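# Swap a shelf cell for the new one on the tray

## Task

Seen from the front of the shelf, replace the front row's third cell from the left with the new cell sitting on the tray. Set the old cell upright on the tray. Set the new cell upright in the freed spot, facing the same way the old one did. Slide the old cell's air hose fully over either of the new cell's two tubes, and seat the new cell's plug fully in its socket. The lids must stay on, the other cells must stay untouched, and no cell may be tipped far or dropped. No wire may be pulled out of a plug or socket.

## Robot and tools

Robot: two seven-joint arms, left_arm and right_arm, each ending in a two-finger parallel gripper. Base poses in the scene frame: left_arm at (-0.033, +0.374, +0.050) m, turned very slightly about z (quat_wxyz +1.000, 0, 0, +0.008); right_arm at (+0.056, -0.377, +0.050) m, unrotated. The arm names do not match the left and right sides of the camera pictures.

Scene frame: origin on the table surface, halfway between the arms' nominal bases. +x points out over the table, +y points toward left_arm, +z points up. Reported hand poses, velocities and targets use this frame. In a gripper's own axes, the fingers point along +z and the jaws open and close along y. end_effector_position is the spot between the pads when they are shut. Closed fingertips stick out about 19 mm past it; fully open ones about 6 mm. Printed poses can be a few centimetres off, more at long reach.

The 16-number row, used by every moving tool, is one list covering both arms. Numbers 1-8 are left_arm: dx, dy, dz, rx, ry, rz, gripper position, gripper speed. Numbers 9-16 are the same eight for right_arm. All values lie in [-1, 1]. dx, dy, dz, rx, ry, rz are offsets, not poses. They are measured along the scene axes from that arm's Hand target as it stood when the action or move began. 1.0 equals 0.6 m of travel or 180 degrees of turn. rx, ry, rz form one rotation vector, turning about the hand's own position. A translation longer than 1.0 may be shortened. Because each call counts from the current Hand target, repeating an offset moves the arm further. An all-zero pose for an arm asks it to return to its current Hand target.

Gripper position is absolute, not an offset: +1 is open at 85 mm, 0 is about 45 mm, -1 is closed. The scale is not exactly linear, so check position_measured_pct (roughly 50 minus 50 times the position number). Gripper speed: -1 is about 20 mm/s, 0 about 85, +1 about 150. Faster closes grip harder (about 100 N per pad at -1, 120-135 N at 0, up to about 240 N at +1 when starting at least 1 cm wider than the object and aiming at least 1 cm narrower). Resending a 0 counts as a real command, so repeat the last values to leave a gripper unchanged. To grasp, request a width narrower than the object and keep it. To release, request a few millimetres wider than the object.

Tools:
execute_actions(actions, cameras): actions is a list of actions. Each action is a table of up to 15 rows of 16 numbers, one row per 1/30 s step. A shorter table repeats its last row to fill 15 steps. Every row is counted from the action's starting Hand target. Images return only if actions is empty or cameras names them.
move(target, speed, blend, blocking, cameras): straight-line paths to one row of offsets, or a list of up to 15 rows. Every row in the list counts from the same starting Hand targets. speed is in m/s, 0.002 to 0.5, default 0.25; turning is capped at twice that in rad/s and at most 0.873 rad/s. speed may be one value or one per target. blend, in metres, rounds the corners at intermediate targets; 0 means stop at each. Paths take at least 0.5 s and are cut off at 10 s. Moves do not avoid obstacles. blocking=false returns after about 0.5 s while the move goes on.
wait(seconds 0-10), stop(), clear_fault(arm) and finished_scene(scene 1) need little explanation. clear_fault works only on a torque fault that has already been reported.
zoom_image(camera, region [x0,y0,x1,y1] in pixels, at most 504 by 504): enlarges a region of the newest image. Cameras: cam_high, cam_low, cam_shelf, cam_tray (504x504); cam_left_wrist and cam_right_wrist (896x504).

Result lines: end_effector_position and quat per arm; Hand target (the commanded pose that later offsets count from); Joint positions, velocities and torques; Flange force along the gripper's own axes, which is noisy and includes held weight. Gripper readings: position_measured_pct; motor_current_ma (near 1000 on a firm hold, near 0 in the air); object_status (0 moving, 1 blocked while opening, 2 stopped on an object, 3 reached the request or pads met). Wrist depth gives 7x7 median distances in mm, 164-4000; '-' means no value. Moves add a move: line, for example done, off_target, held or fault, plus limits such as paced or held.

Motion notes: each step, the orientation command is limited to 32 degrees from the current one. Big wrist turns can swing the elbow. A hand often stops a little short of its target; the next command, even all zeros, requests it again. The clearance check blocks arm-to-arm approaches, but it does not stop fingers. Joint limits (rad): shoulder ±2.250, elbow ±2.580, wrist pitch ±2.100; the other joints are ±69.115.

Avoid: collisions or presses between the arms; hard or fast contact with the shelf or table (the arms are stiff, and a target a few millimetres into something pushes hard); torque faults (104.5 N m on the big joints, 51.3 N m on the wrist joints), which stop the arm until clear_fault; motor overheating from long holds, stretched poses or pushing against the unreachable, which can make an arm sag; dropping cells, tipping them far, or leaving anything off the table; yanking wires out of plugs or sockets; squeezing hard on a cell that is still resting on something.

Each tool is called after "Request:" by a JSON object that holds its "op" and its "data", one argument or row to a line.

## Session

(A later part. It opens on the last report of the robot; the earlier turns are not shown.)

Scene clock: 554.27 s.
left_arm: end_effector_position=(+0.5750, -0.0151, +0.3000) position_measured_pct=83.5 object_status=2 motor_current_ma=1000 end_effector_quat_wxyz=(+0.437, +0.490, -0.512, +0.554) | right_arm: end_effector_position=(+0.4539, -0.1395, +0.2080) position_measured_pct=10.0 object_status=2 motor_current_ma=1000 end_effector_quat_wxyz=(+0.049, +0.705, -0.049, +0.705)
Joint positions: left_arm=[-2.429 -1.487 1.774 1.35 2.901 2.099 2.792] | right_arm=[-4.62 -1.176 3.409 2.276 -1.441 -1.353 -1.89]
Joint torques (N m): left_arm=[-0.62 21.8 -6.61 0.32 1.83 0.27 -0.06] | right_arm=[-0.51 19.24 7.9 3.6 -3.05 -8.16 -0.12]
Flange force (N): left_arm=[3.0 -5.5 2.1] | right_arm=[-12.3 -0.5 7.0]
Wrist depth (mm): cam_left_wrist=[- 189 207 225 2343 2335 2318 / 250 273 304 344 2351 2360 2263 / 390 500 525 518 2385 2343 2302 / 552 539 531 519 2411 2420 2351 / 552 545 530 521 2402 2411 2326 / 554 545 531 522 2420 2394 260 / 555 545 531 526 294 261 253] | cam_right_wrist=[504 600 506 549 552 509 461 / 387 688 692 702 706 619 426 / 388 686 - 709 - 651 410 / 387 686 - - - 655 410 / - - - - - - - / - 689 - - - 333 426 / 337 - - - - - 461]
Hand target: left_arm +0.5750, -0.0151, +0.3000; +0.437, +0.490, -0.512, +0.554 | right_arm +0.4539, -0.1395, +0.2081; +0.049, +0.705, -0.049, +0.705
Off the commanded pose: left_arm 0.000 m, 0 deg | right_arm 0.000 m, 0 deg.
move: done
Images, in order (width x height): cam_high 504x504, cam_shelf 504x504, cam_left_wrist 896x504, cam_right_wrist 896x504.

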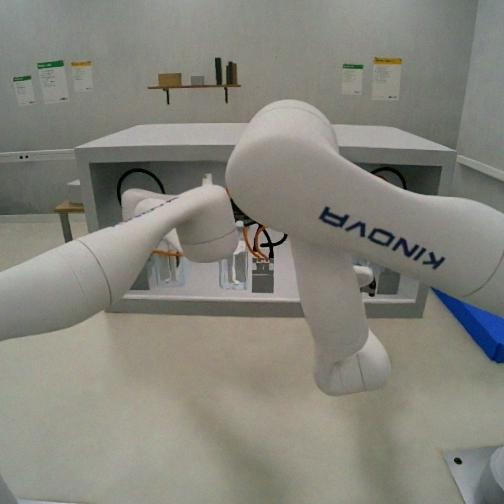

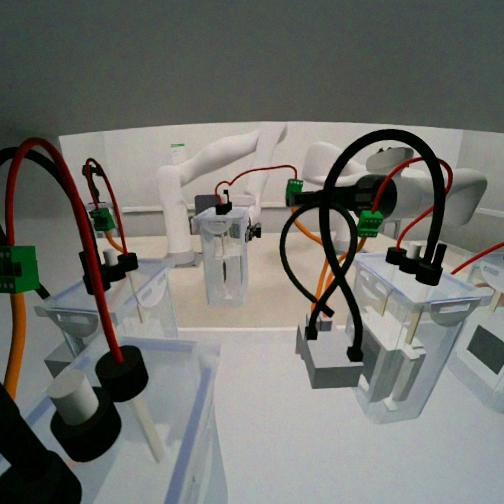

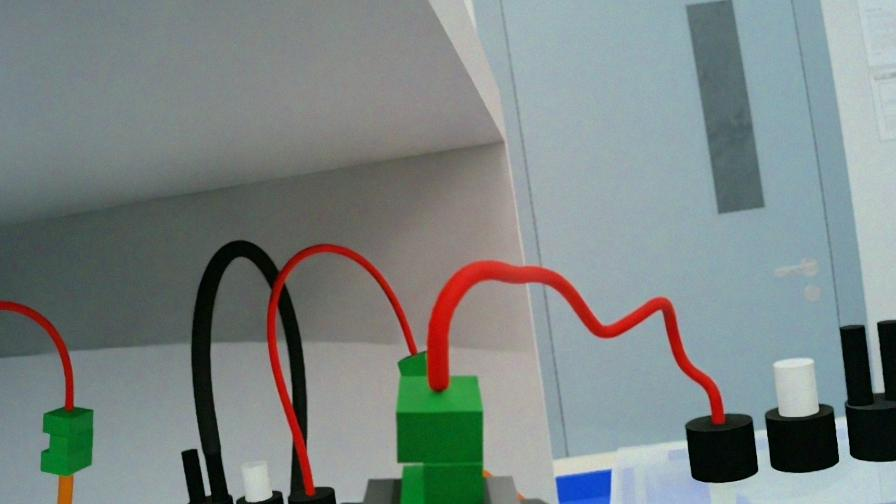

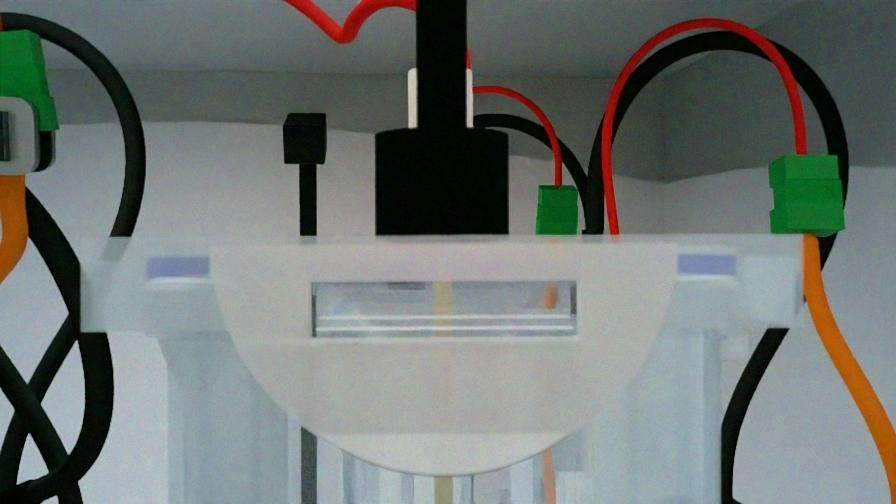

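Request:
{"op": "move", "data": {
  "target": [
    [0,0,0,0,0,0,-0.85,-1,0.0768,0.0325,0,0,0,0.0444,0.7,-1],
    [0,0,0,0,0,0,-0.85,-1,0.2268,0.0867,0,0,0,0.0444,0.7,-1]
  ],
  "speed": 0.06,
  "blend": 0.02,
  "cameras": ["cam_right_wrist","cam_left_wrist","cam_high","cam_shelf"]
}}

Scene clock: 558.20 s.
left_arm: end_effector_position=(+0.5750, -0.0151, +0.3000) position_measured_pct=83.5 object_status=2 motor_current_ma=1000 end_effector_quat_wxyz=(+0.437, +0.490, -0.512, +0.554) | right_arm: end_effector_position=(+0.5900, -0.0875, +0.2082) position_measured_pct=10.0 object_status=2 motor_current_ma=1000 end_effector_quat_wxyz=(+0.000, +0.707, +0.000, +0.707)
Joint positions: left_arm=[-2.429 -1.487 1.774 1.35 2.901 2.099 2.792] | right_arm=[-4.382 -1.188 3.579 2.057 -1.013 -1.255 -1.835]
Joint torques (N m): left_arm=[-0.03 21.71 -6.55 0.03 1.76 0.35 -0.08] | right_arm=[-0.78 25.08 9.67 -3.33 -2.36 -8.33 -0.01]
Flange force (N): left_arm=[3.1 -5.6 1.2] | right_arm=[-12.0 3.5 3.7]
Wrist depth (mm): cam_left_wrist=[- 189 207 225 2376 2385 2326 / 250 273 303 344 2420 2376 2376 / 388 499 524 518 2385 2385 2335 / 552 540 528 518 2360 2385 2343 / 553 547 529 521 2376 2411 2368 / 559 542 531 521 2376 2420 2343 / 556 546 531 - 999 1025 1008] | cam_right_wrist=[- - 558 570 560 561 560 / - - 572 573 565 564 561 / 580 578 - 571 - 565 344 / 584 - - - - 566 560 / - - - - - - - / 228 579 - - - 339 244 / - - - 576 - - 422]
Hand target: left_arm +0.5750, -0.0151, +0.3000; +0.437, +0.490, -0.512, +0.554 | right_arm +0.5900, -0.0875, +0.2081; +0.000, +0.707, +0.000, +0.707
Off the commanded pose: left_arm 0.000 m, 0 deg | right_arm 0.000 m, 0 deg.
move: done
Images, in order (width x height): cam_high 504x504, cam_shelf 504x504, cam_left_wrist 896x504, cam_right_wrist 896x504.

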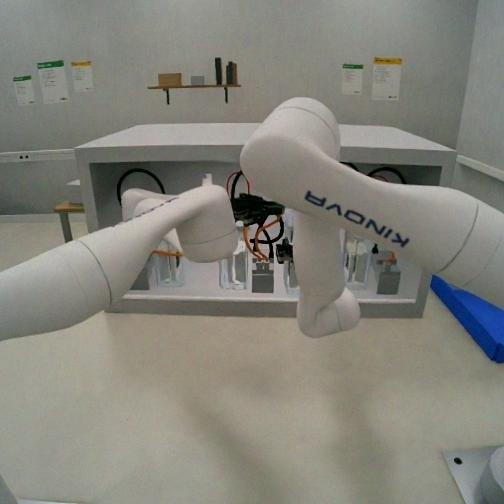

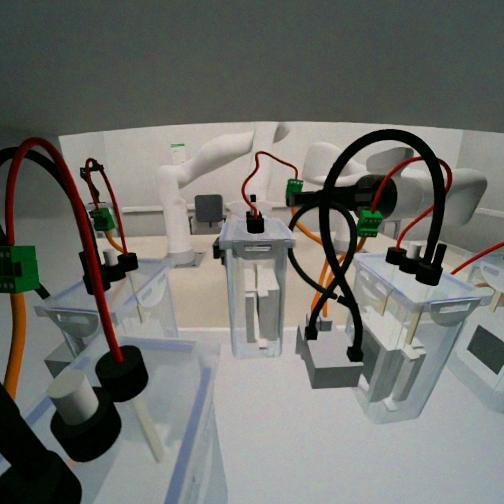

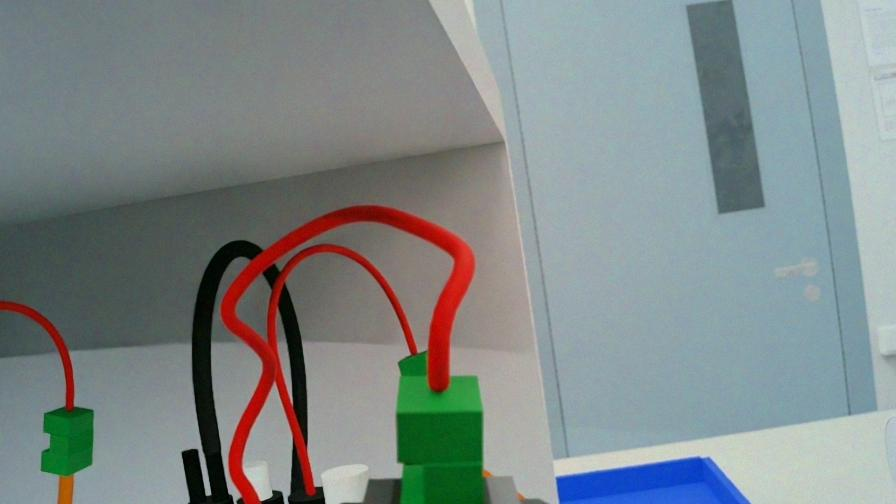

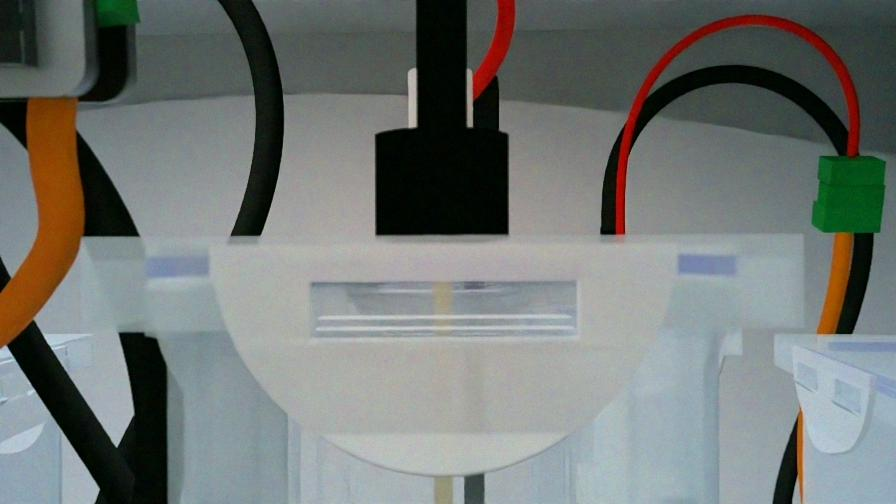

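Request:
{"op": "move", "data": {
  "target": [0,0,0,0,0,0,-0.85,-1,0.138,0,0,0,0,0,0.7,-1],
  "speed": 0.05,
  "cameras": ["cam_right_wrist","cam_left_wrist","cam_high","cam_shelf"]
}}

Scene clock: 560.53 s.
left_arm: end_effector_position=(+0.5750, -0.0151, +0.3000) position_measured_pct=83.5 object_status=2 motor_current_ma=1000 end_effector_quat_wxyz=(+0.437, +0.490, -0.512, +0.554) | right_arm: end_effector_position=(+0.6727, -0.0875, +0.2080) position_measured_pct=10.0 object_status=2 motor_current_ma=1000 end_effector_quat_wxyz=(+0.000, +0.707, +0.000, +0.707)
Joint positions: left_arm=[-2.429 -1.487 1.774 1.35 2.901 2.099 2.792] | right_arm=[-4.24 -1.21 3.633 1.875 -0.891 -1.15 -1.78]
Joint torques (N m): left_arm=[0.23 22.2 -6.57 -0.04 1.93 0.99 -0.16] | right_arm=[0.18 28.29 10.44 -6.35 -2.07 -8.04 -0.14]
Flange force (N): left_arm=[2.2 -7.4 2.3] | right_arm=[-11.7 3.2 0.2]
Wrist depth (mm): cam_left_wrist=[- 189 208 226 2360 2343 2343 / 250 273 305 344 2402 2310 2335 / 391 502 525 518 2394 2360 2335 / 550 542 530 522 2376 2360 2335 / 555 546 529 522 2368 2368 2368 / 554 542 532 522 2368 2368 2368 / - - 181 528 997 988 1003] | cam_right_wrist=[498 493 - 405 483 481 476 / 497 493 - 374 484 479 480 / 500 495 - - - 482 478 / 499 495 - - - 481 480 / - - - - - - - / - - - - - - - / 499 - - - - - 480]
Hand target: left_arm +0.5750, -0.0151, +0.3000; +0.437, +0.490, -0.512, +0.554 | right_arm +0.6728, -0.0875, +0.2081; +0.000, +0.707, +0.000, +0.707
Off the commanded pose: left_arm 0.000 m, 0 deg | right_arm 0.000 m, 0 deg.
move: done
Images, in order (width x height): cam_high 504x504, cam_shelf 504x504, cam_left_wrist 896x504, cam_right_wrist 896x504.

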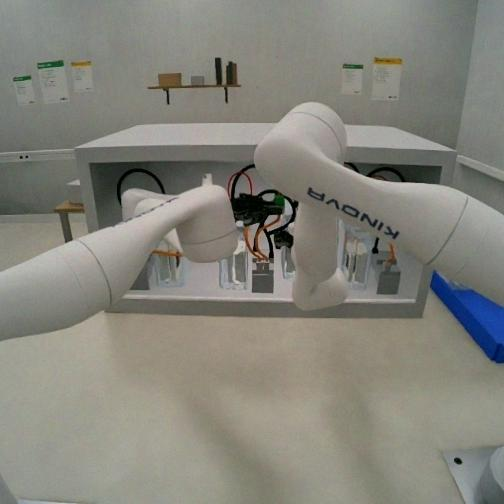

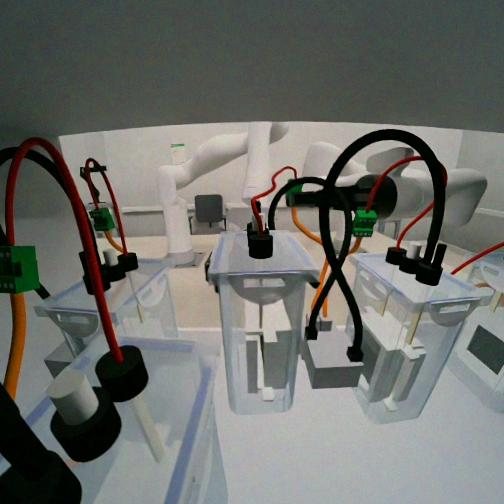

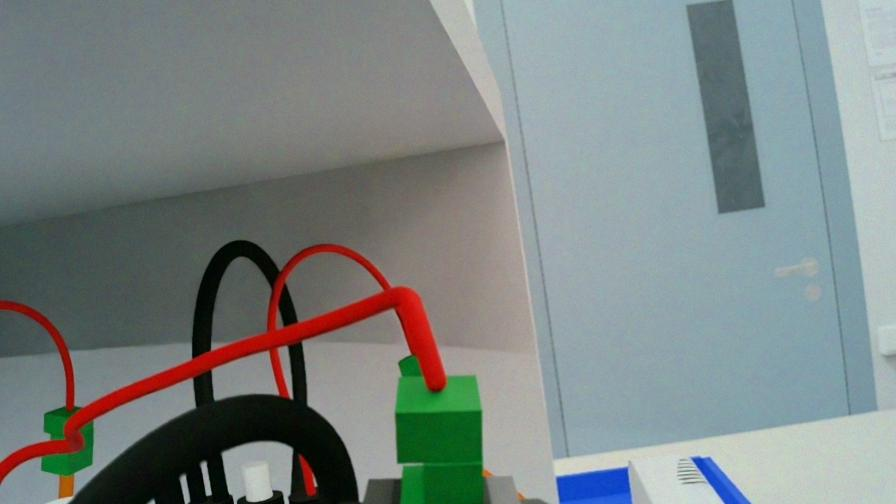

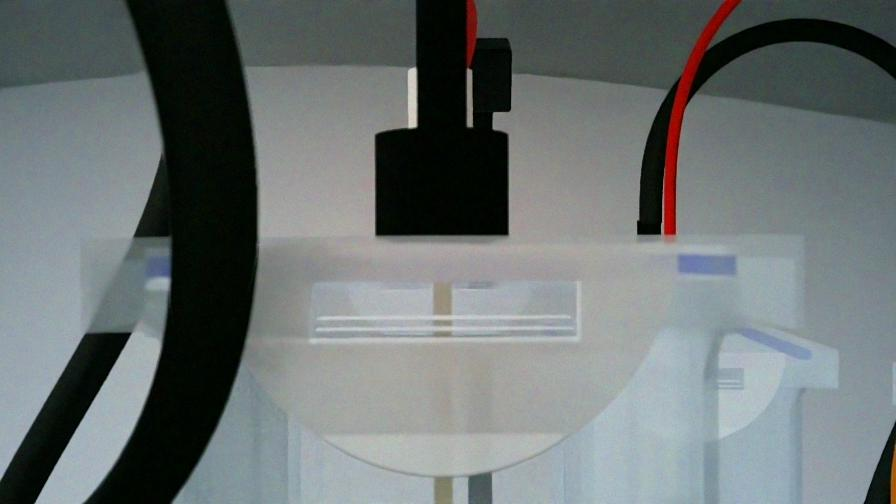

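Request:
{"op": "move", "data": {
  "target": [
    [0.02,-0.008,0,0,0,0,-0.85,-1,0,0.0237,0,0,0,0,0.7,-1],
    [0.02,-0.008,0,0,0,0,-0.85,-1,0,0.0237,-0.0467,0,0,0,0.7,-1]
  ],
  "speed": [0.05,0.03],
  "cameras": ["cam_right_wrist","cam_left_wrist","cam_shelf"]
}}

Scene clock: 563.60 s.
left_arm: end_effector_position=(+0.5870, -0.0199, +0.3000) position_measured_pct=83.5 object_status=2 motor_current_ma=1000 end_effector_quat_wxyz=(+0.437, +0.490, -0.512, +0.554) | right_arm: end_effector_position=(+0.6728, -0.0733, +0.1801) position_measured_pct=10.0 object_status=2 motor_current_ma=1000 end_effector_quat_wxyz=(+0.000, +0.707, +0.000, +0.707)
Joint positions: left_arm=[-2.446 -1.489 1.778 1.292 2.904 2.058 2.801] | right_arm=[-4.248 -1.276 3.61 1.811 -0.94 -1.156 -1.763]
Joint torques (N m): left_arm=[0.26 22.8 -6.41 -0.17 2.02 0.8 -0.14] | right_arm=[-0.31 28.9 10.38 -6.07 -1.78 -8.13 -0.1]
Flange force (N): left_arm=[2.0 -7.0 1.8] | right_arm=[-11.7 3.8 0.8]
Wrist depth (mm): cam_left_wrist=[185 190 208 221 2402 2343 2294 / 251 274 305 345 2402 2351 2318 / 391 503 522 515 2376 2360 2351 / 549 538 527 518 2402 2376 2326 / 549 540 523 518 2376 2376 2385 / 553 543 525 515 2376 2368 2310 / 444 542 - - 993 993 1003] | cam_right_wrist=[499 492 490 486 486 290 479 / 499 494 - 490 - 481 480 / - 496 - 491 - 480 480 / - - - - - 284 478 / - - - - - - - / - - - - - 486 482 / - - - - - - 482]
Hand target: left_arm +0.5870, -0.0199, +0.3000; +0.437, +0.490, -0.512, +0.554 | right_arm +0.6728, -0.0733, +0.1800; +0.000, +0.707, +0.000, +0.707
Off the commanded pose: left_arm 0.000 m, 0 deg | right_arm 0.000 m, 0 deg.
move: done
Images, in order (width x height): cam_shelf 504x504, cam_left_wrist 896x504, cam_right_wrist 896x504.

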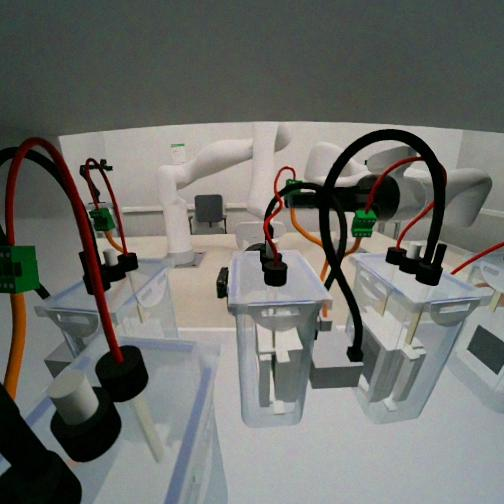

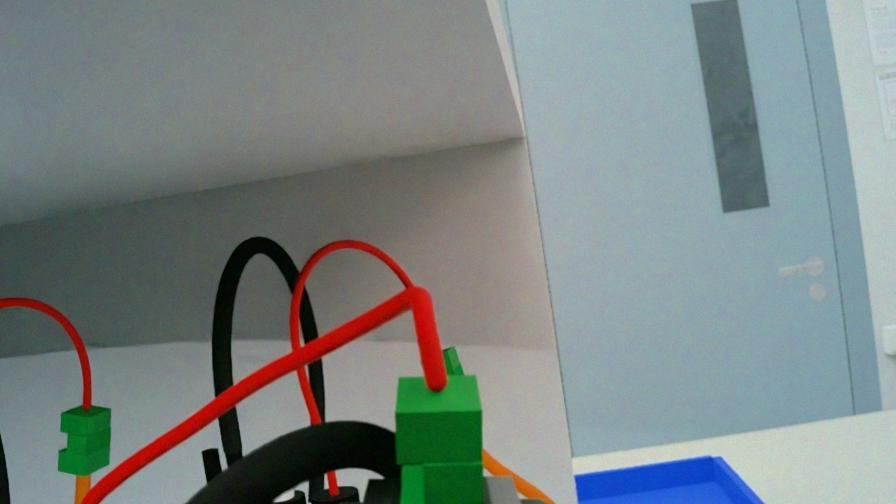

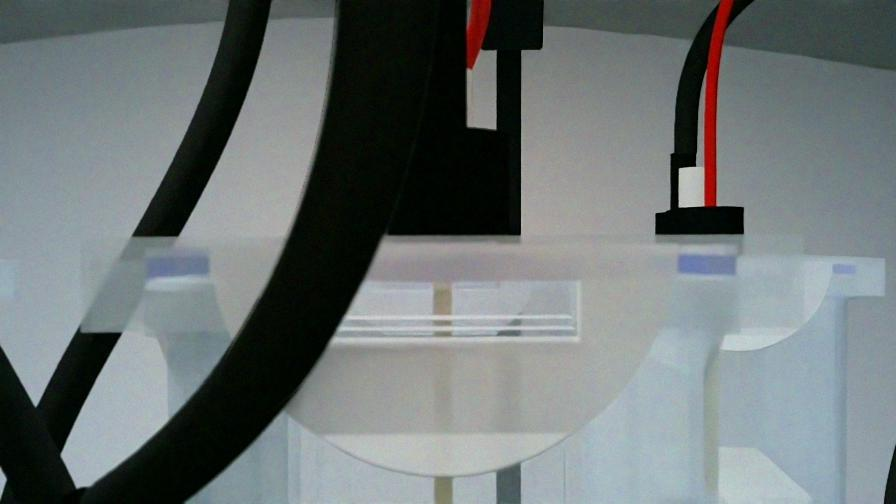

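Request:
{"op": "move", "data": {
  "target": [0,0,0,0,0,0,-0.85,-1,0,0,-0.0077,0,0,0,0.7,-1],
  "speed": 0.012
}}

Scene clock: 564.53 s.
left_arm: end_effector_position=(+0.5870, -0.0199, +0.3000) position_measured_pct=83.5 object_status=2 motor_current_ma=1000 end_effector_quat_wxyz=(+0.437, +0.490, -0.512, +0.554) | right_arm: end_effector_position=(+0.6728, -0.0733, +0.1754) position_measured_pct=10.0 object_status=2 motor_current_ma=1000 end_effector_quat_wxyz=(+0.000, +0.707, +0.000, +0.707)
Joint positions: left_arm=[-2.446 -1.489 1.778 1.292 2.904 2.058 2.801] | right_arm=[-4.246 -1.287 3.608 1.806 -0.943 -1.16 -1.766]
Joint torques (N m): left_arm=[0.31 22.88 -6.4 -0.19 2.06 0.85 -0.13] | right_arm=[-0.11 28 9.82 -5.7 -1.7 -7.55 -0.04]
Flange force (N): left_arm=[1.9 -7.1 1.9] | right_arm=[-10.0 3.9 0.2]
Wrist depth (mm): cam_left_wrist=[185 190 208 222 2368 2310 2360 / 251 274 306 345 2351 2360 2326 / 391 503 521 514 2360 2368 2335 / 548 536 525 518 2474 2376 2360 / 546 540 525 518 2394 2394 2335 / 552 544 527 518 2438 2376 2326 / 446 539 - 523 985 984 1005] | cam_right_wrist=[499 492 491 490 485 - 479 / - 492 - 488 486 - 481 / 498 494 - 490 - 480 480 / - - - - - 284 478 / - - - - - - - / - - - - - 483 479 / - - - - - 283 482]
Hand target: left_arm +0.5870, -0.0199, +0.3000; +0.437, +0.490, -0.512, +0.554 | right_arm +0.6728, -0.0733, +0.1754; +0.000, +0.707, +0.000, +0.707
Off the commanded pose: left_arm 0.000 m, 0 deg | right_arm 0.000 m, 0 deg.
move: done

Request:
{"op": "move", "data": {
  "target": [0,0,0,0,0,0,-0.85,-1,0,0,-0.0025,0,0,0,0.7,-1],
  "speed": 0.01
}}

Scene clock: 565.43 s.
left_arm: end_effector_position=(+0.5870, -0.0199, +0.3000) position_measured_pct=83.5 object_status=2 motor_current_ma=1000 end_effector_quat_wxyz=(+0.437, +0.490, -0.512, +0.554) | right_arm: end_effector_position=(+0.6728, -0.0733, +0.1739) position_measured_pct=10.0 object_status=2 motor_current_ma=1000 end_effector_quat_wxyz=(+0.000, +0.707, +0.000, +0.707)
Joint positions: left_arm=[-2.446 -1.489 1.778 1.292 2.904 2.058 2.801] | right_arm=[-4.246 -1.29 3.607 1.804 -0.944 -1.161 -1.767]
Joint torques (N m): left_arm=[0.28 22.85 -6.44 -0.17 2.05 0.82 -0.13] | right_arm=[0.34 22.95 6.41 -4.34 -0.9 -4.49 0.21]
Flange force (N): left_arm=[1.9 -7.1 1.9] | right_arm=[-0.9 4.4 -2.4]
Wrist depth (mm): cam_left_wrist=[184 190 208 222 2360 2343 2286 / 250 275 305 346 2402 2351 2385 / 392 504 522 515 2360 2335 2351 / 548 535 522 515 2368 2326 2310 / 547 539 525 517 2420 2376 2335 / 553 543 526 516 2402 2376 2351 / 448 541 - 520 991 982 1003] | cam_right_wrist=[498 494 492 489 484 - 478 / - 494 - 489 485 - 478 / 498 188 - 487 - 480 480 / - - - - - 284 479 / - - - - - - - / - - - - - 483 480 / - - - - - 282 482]
Hand target: left_arm +0.5870, -0.0199, +0.3000; +0.437, +0.490, -0.512, +0.554 | right_arm +0.6728, -0.0733, +0.1739; +0.000, +0.707, +0.000, +0.707
Off the commanded pose: left_arm 0.000 m, 0 deg | right_arm 0.000 m, 0 deg.
move: done

Request:
{"op": "execute_actions", "data": {
  "actions": [],
  "cameras": ["cam_right_wrist","cam_left_wrist","cam_shelf"]
}}

Scene clock: 567.20 s.
left_arm: end_effector_position=(+0.5870, -0.0199, +0.3000) position_measured_pct=83.5 object_status=2 motor_current_ma=1000 end_effector_quat_wxyz=(+0.437, +0.490, -0.512, +0.554) | right_arm: end_effector_position=(+0.6728, -0.0733, +0.1739) position_measured_pct=10.0 object_status=2 motor_current_ma=1000 end_effector_quat_wxyz=(+0.000, +0.707, +0.000, +0.707)
Joint positions: left_arm=[-2.446 -1.489 1.778 1.292 2.904 2.058 2.801] | right_arm=[-4.246 -1.29 3.607 1.804 -0.944 -1.161 -1.767]
Joint velocities: within noise
Joint torques (N m): left_arm=[0.25 22.89 -6.43 -0.21 2.05 0.84 -0.14] | right_arm=[0.35 22.8 6.31 -4.37 -0.9 -4.4 0.21]
Flange force (N): left_arm=[1.9 -6.9 1.9] | right_arm=[-0.6 4.7 -2.6]
Wrist depth (mm): cam_left_wrist=[185 190 209 221 2376 2343 2394 / 251 274 305 345 2411 2343 2335 / 391 505 522 514 2402 2343 2343 / 546 538 525 518 2360 2360 2376 / 548 540 525 517 2429 2394 2368 / 553 540 525 520 2385 2360 2343 / 447 540 - 522 990 993 999] | cam_right_wrist=[499 493 491 488 485 - 479 / - 493 - 489 485 - 481 / 499 188 - 490 - 482 480 / - - - - - 284 479 / - - - - - - - / - - - - - 483 480 / - - - - - 282 481]
Hand target: left_arm +0.5870, -0.0199, +0.3000; +0.437, +0.490, -0.512, +0.554 | right_arm +0.6728, -0.0733, +0.1739; +0.000, +0.707, +0.000, +0.707
Tool commands: left_gripper/position=-0.85 left_gripper/speed=-1.0 right_gripper/position=+0.7 right_gripper/speed=-1.0
Off the commanded pose: left_arm 0.000 m, 0 deg | right_arm 0.000 m, 0 deg.
Images, in order (width x height): cam_shelf 504x504, cam_left_wrist 896x504, cam_right_wrist 896x504.

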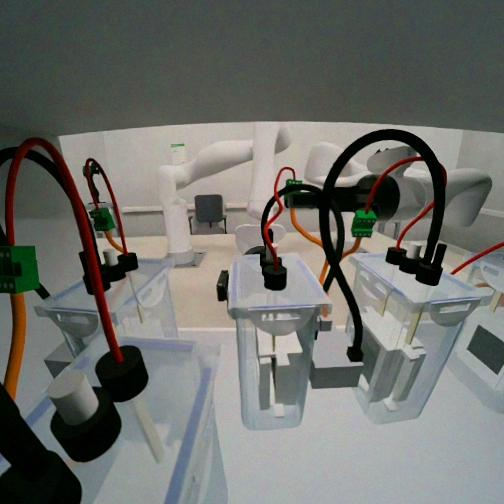

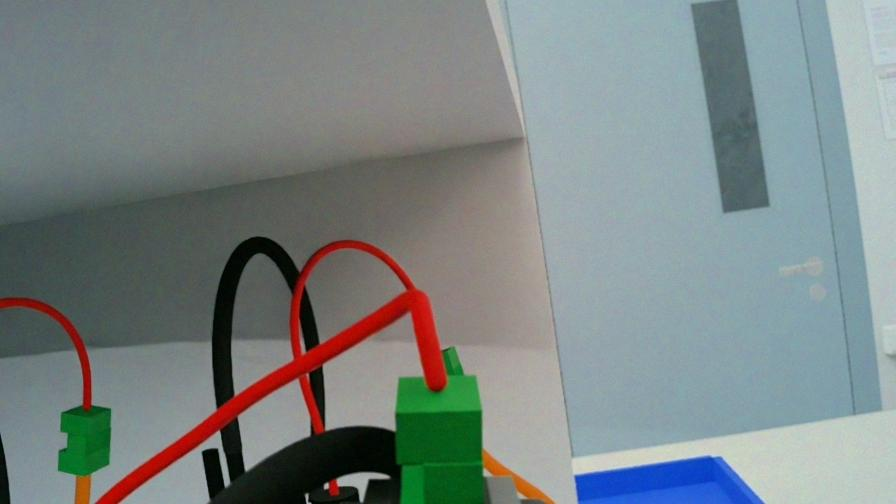

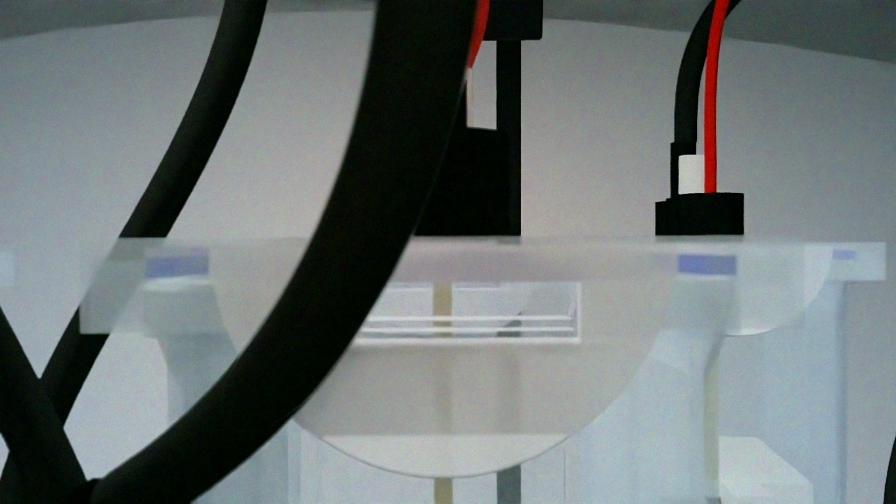

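Request:
{"op": "zoom_image", "data": {
  "camera": "cam_shelf",
  "region": [200, 120, 460, 400]
}}

Request:
{"op": "execute_actions", "data": {
  "actions": [],
  "cameras": ["cam_high","cam_low","cam_tray"]
}}

Scaled by 1.800 from the camera's 504x504 image, which has a finer 720x720 frame.

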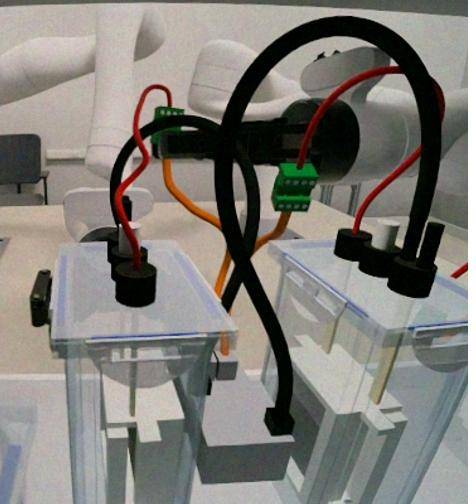

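Scene clock: 567.90 s.
left_arm: end_effector_position=(+0.5870, -0.0199, +0.3000) position_measured_pct=83.5 object_status=2 motor_current_ma=1000 end_effector_quat_wxyz=(+0.437, +0.490, -0.512, +0.554) | right_arm: end_effector_position=(+0.6728, -0.0733, +0.1739) position_measured_pct=10.0 object_status=2 motor_current_ma=1000 end_effector_quat_wxyz=(+0.000, +0.707, +0.000, +0.707)
Joint positions: left_arm=[-2.446 -1.489 1.778 1.292 2.904 2.058 2.801] | right_arm=[-4.246 -1.29 3.607 1.804 -0.944 -1.161 -1.767]
Joint velocities: within noise
Joint torques (N m): left_arm=[0.26 22.88 -6.44 -0.21 2.05 0.84 -0.14] | right_arm=[0.41 22.82 6.3 -4.34 -0.87 -4.38 0.18]
Flange force (N): left_arm=[2.0 -6.9 1.9] | right_arm=[-0.6 4.4 -2.7]
Wrist depth (mm): cam_left_wrist=[184 190 208 222 2351 2385 2302 / 251 273 305 345 2335 2360 2318 / 391 504 521 516 2360 2360 2343 / 547 538 524 518 2376 2368 2376 / 548 539 527 520 2447 2411 2302 / 554 540 525 517 2402 2376 2326 / 445 540 - 524 993 988 1002] | cam_right_wrist=[500 492 490 489 486 - 479 / - 494 - 489 485 - 479 / 500 188 - 489 - 484 479 / - - - - - 284 480 / - - - - - - - / - - - - - 486 481 / - - - - - 282 480]
Hand target: left_arm +0.5870, -0.0199, +0.3000; +0.437, +0.490, -0.512, +0.554 | right_arm +0.6728, -0.0733, +0.1739; +0.000, +0.707, +0.000, +0.707
Tool commands: left_gripper/position=-0.85 left_gripper/speed=-1.0 right_gripper/position=+0.7 right_gripper/speed=-1.0
Off the commanded pose: left_arm 0.000 m, 0 deg | right_arm 0.000 m, 0 deg.
Images, in order (width x height): cam_high 504x504, cam_low 504x504, cam_tray 504x504.

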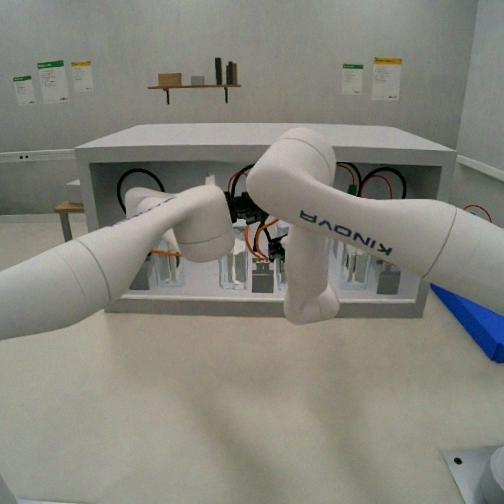

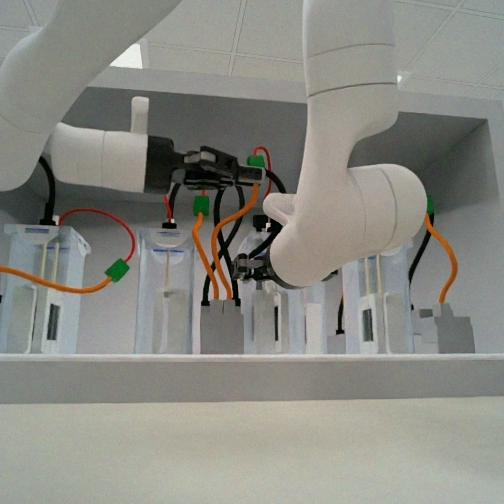

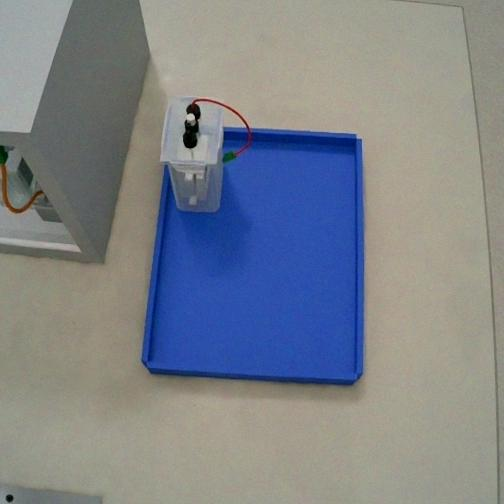

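Request:
{"op": "zoom_image", "data": {
  "camera": "cam_low",
  "region": [160, 130, 340, 330]
}}

Request:
{"op": "zoom_image", "data": {
  "camera": "cam_high",
  "region": [200, 140, 340, 310]
}}

Scaled by 2.520 from the camera's 504x504 image, which has a finer 720x720 frame.

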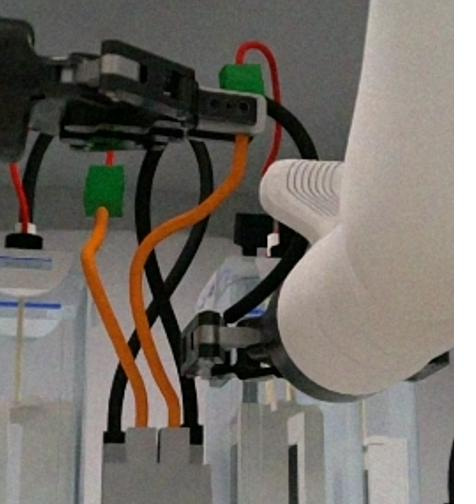

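Scaled by 2.965 from the camera's 504x504 image, which has a finer 720x720 frame.

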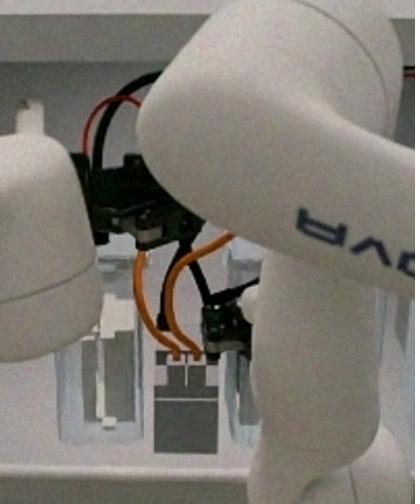

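Request:
{"op": "move", "data": {
  "target": [0,0,0,0,0,0,-0.85,-1,0,0,0,0,0,0,0.85,-1],
  "cameras": ["cam_shelf","cam_right_wrist"]
}}

Scene clock: 571.07 s.
left_arm: end_effector_position=(+0.5870, -0.0199, +0.3000) position_measured_pct=83.5 object_status=2 motor_current_ma=1000 end_effector_quat_wxyz=(+0.437, +0.490, -0.512, +0.554) | right_arm: end_effector_position=(+0.6728, -0.0733, +0.1739) position_measured_pct=7.4 object_status=3 motor_current_ma=0 end_effector_quat_wxyz=(+0.000, +0.707, +0.000, +0.707)
Joint positions: left_arm=[-2.446 -1.489 1.778 1.292 2.904 2.058 2.801] | right_arm=[-4.246 -1.29 3.607 1.804 -0.944 -1.161 -1.767]
Joint torques (N m): left_arm=[0.27 22.86 -6.4 -0.21 2.06 0.82 -0.13] | right_arm=[-0.78 19.71 3.32 -2.56 -0.81 -2.91 0]
Flange force (N): left_arm=[2.0 -6.9 1.8] | right_arm=[4.6 3.8 2.2]
Wrist depth (mm): cam_left_wrist=[185 190 208 221 2368 2318 2302 / 252 275 305 345 2376 2335 2326 / 392 503 522 513 2376 2351 2360 / 548 536 522 516 2411 2343 2351 / 549 537 525 519 2368 2376 2343 / 556 541 528 516 2420 2376 2343 / 447 539 - - 990 991 1003] | cam_right_wrist=[500 494 490 490 485 484 479 / - 494 488 488 - - 480 / 497 494 - 486 - - 480 / - - - 489 - 284 479 / - - - - - - - / - 497 - - - 486 - / - - - - - - 481]
Hand target: left_arm +0.5870, -0.0199, +0.3000; +0.437, +0.490, -0.512, +0.554 | right_arm +0.6728, -0.0733, +0.1739; +0.000, +0.707, +0.000, +0.707
Off the commanded pose: left_arm 0.000 m, 0 deg | right_arm 0.000 m, 0 deg.
move: done
Images, in order (width x height): cam_shelf 504x504, cam_right_wrist 896x504.

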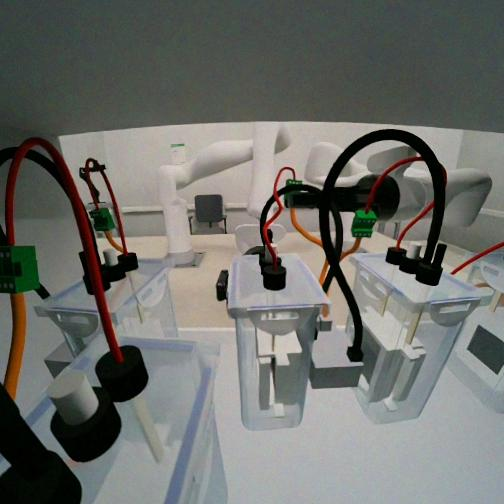

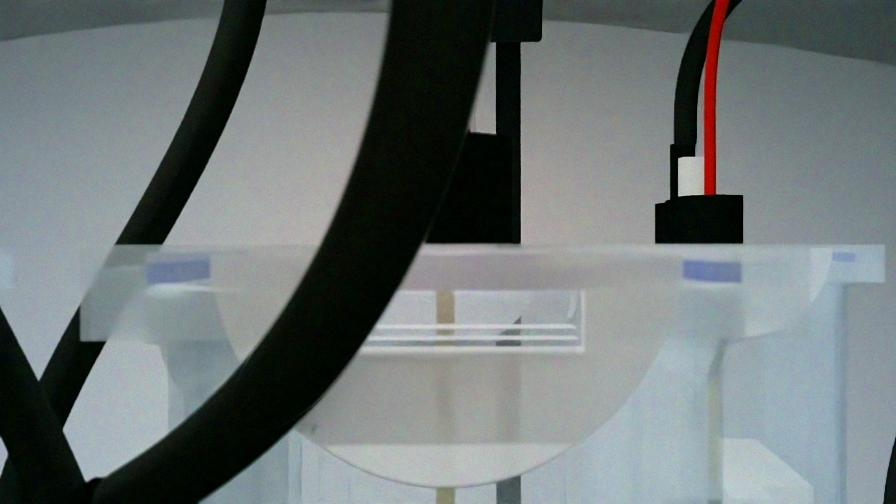

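Request:
{"op": "move", "data": {
  "target": [
    [0,0,0,0,0,0,-0.85,-1,0,0,0,0,0,0,0.95,-1],
    [0,0,0,0,0,0,-0.85,-1,-0.05,0,0,0,0,0,0.95,-1]
  ],
  "cameras": ["cam_shelf","cam_right_wrist"],
  "speed": 0.02
}}

Request:
{"op": "zoom_image", "data": {
  "camera": "cam_shelf",
  "region": [200, 120, 460, 400]
}}

Scene clock: 573.70 s.
left_arm: end_effector_position=(+0.5870, -0.0199, +0.3000) position_measured_pct=83.5 object_status=2 motor_current_ma=1000 end_effector_quat_wxyz=(+0.437, +0.490, -0.512, +0.554) | right_arm: end_effector_position=(+0.6428, -0.0733, +0.1739) position_measured_pct=2.2 object_status=3 motor_current_ma=0 end_effector_quat_wxyz=(+0.000, +0.707, +0.000, +0.707)
Joint positions: left_arm=[-2.446 -1.489 1.778 1.292 2.904 2.058 2.801] | right_arm=[-4.295 -1.281 3.588 1.873 -0.981 -1.202 -1.79]
Joint torques (N m): left_arm=[0.27 22.85 -6.42 -0.19 2.07 0.81 -0.13] | right_arm=[-0.76 19.06 3.18 -1.94 -0.87 -2.9 -0.02]
Flange force (N): left_arm=[2.0 -6.9 1.8] | right_arm=[4.7 3.6 2.8]
Wrist depth (mm): cam_left_wrist=[185 190 209 221 2376 2376 2286 / 251 274 306 345 2351 2402 2360 / 391 505 522 516 2368 2326 2360 / 545 538 525 518 2402 2343 2335 / 550 540 525 518 2438 2326 2368 / 554 540 527 515 2402 2368 2351 / 446 543 - 524 990 988 994] | cam_right_wrist=[529 524 520 520 513 510 509 / 527 218 522 517 514 511 509 / 530 218 - 519 - 366 508 / - - - - - 315 509 / - - - - - - - / 173 - - - - 511 510 / - - 526 520 518 323 510]
Hand target: left_arm +0.5870, -0.0199, +0.3000; +0.437, +0.490, -0.512, +0.554 | right_arm +0.6428, -0.0733, +0.1739; +0.000, +0.707, +0.000, +0.707
Off the commanded pose: left_arm 0.000 m, 0 deg | right_arm 0.000 m, 0 deg.
move: done
Images, in order (width x height): cam_shelf 504x504, cam_right_wrist 896x504.

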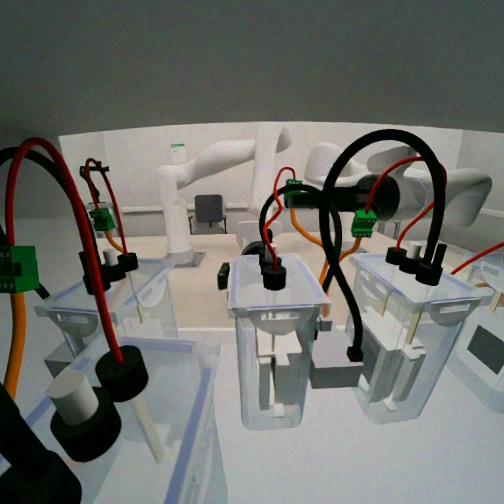

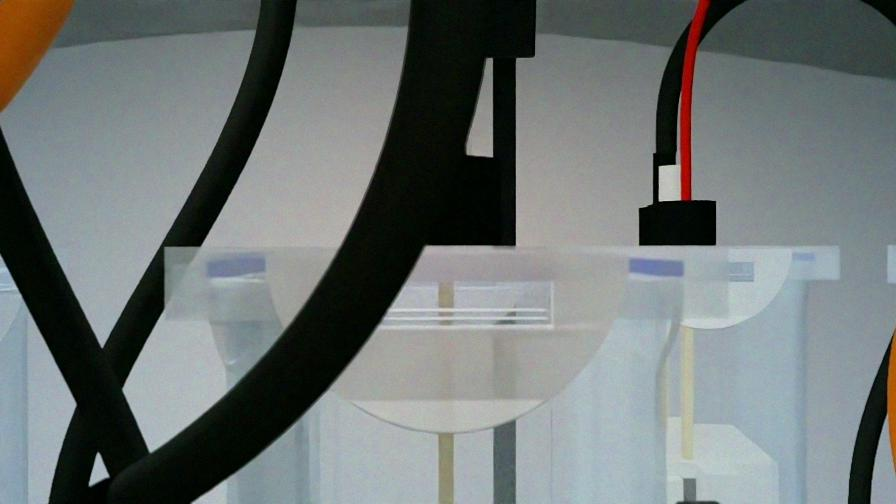

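Scaled by 1.800 from the camera's 504x504 image, which has a finer 720x720 frame.

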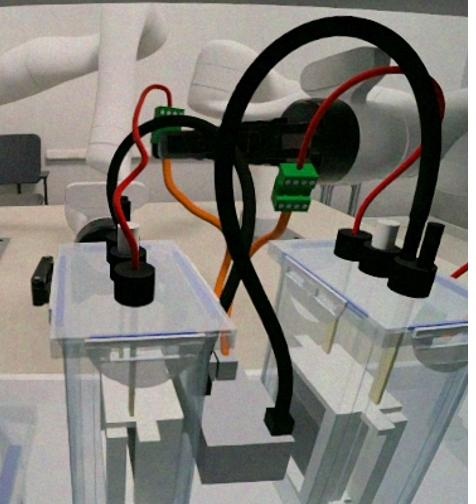

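Request:
{"op": "move", "data": {
  "target": [0,0,0,0,0,0,-0.85,-1,-0.1,0,0,0,0,0,0.95,-1],
  "cameras": ["cam_shelf","cam_right_wrist"],
  "speed": 0.04
}}

Scene clock: 575.70 s.
left_arm: end_effector_position=(+0.5870, -0.0199, +0.3000) position_measured_pct=83.5 object_status=2 motor_current_ma=1000 end_effector_quat_wxyz=(+0.437, +0.490, -0.512, +0.554) | right_arm: end_effector_position=(+0.5828, -0.0733, +0.1739) position_measured_pct=2.2 object_status=3 motor_current_ma=0 end_effector_quat_wxyz=(+0.000, +0.707, +0.000, +0.707)
Joint positions: left_arm=[-2.446 -1.489 1.778 1.292 2.904 2.058 2.801] | right_arm=[-4.397 -1.269 3.541 1.994 -1.074 -1.274 -1.83]
Joint torques (N m): left_arm=[0.3 22.89 -6.42 -0.21 2.07 0.83 -0.14] | right_arm=[-0.71 17.78 2.77 -0.68 -0.98 -2.88 -0.02]
Flange force (N): left_arm=[1.9 -7.0 1.8] | right_arm=[4.8 3.0 4.0]
Wrist depth (mm): cam_left_wrist=[185 190 208 222 2368 2335 2278 / 251 275 306 345 2343 2376 2360 / 391 503 523 515 2376 2351 2318 / 547 535 526 516 2335 2351 2376 / 549 540 523 518 2394 2385 2368 / 553 541 529 516 2376 2411 2343 / 447 539 - 522 990 993 1000] | cam_right_wrist=[219 583 277 579 578 569 564 / 215 585 278 574 573 571 565 / 218 584 582 578 575 572 571 / 284 277 191 208 192 359 428 / 260 232 191 190 192 570 272 / 591 586 585 580 576 571 567 / 590 276 270 287 577 375 569]
Hand target: left_arm +0.5870, -0.0199, +0.3000; +0.437, +0.490, -0.512, +0.554 | right_arm +0.5828, -0.0733, +0.1739; +0.000, +0.707, +0.000, +0.707
Off the commanded pose: left_arm 0.000 m, 0 deg | right_arm 0.000 m, 0 deg.
move: done
Images, in order (width x height): cam_shelf 504x504, cam_right_wrist 896x504.

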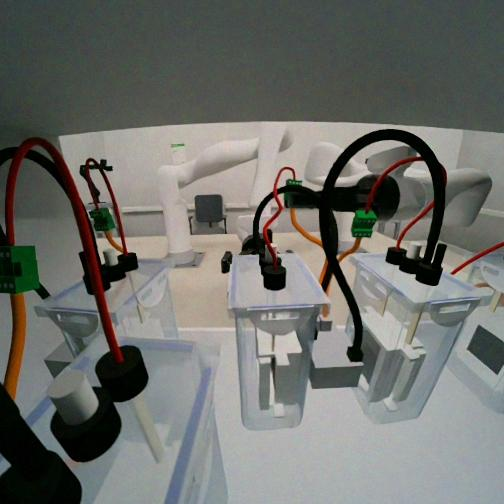

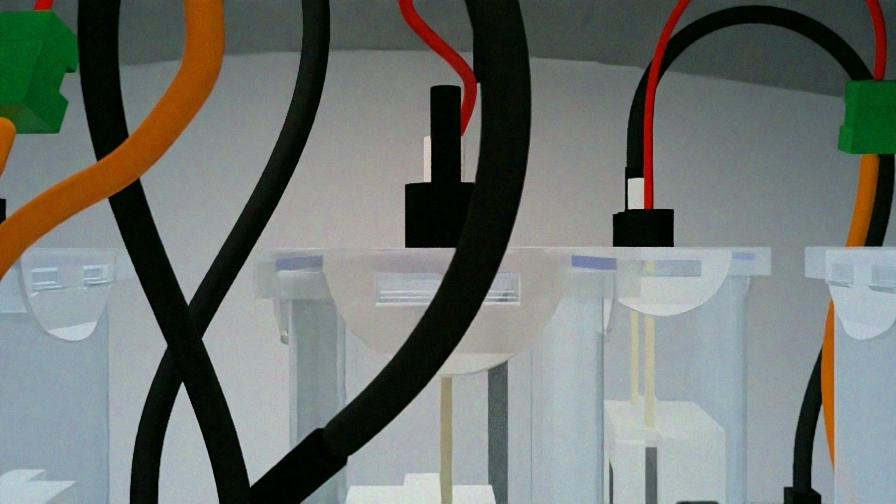

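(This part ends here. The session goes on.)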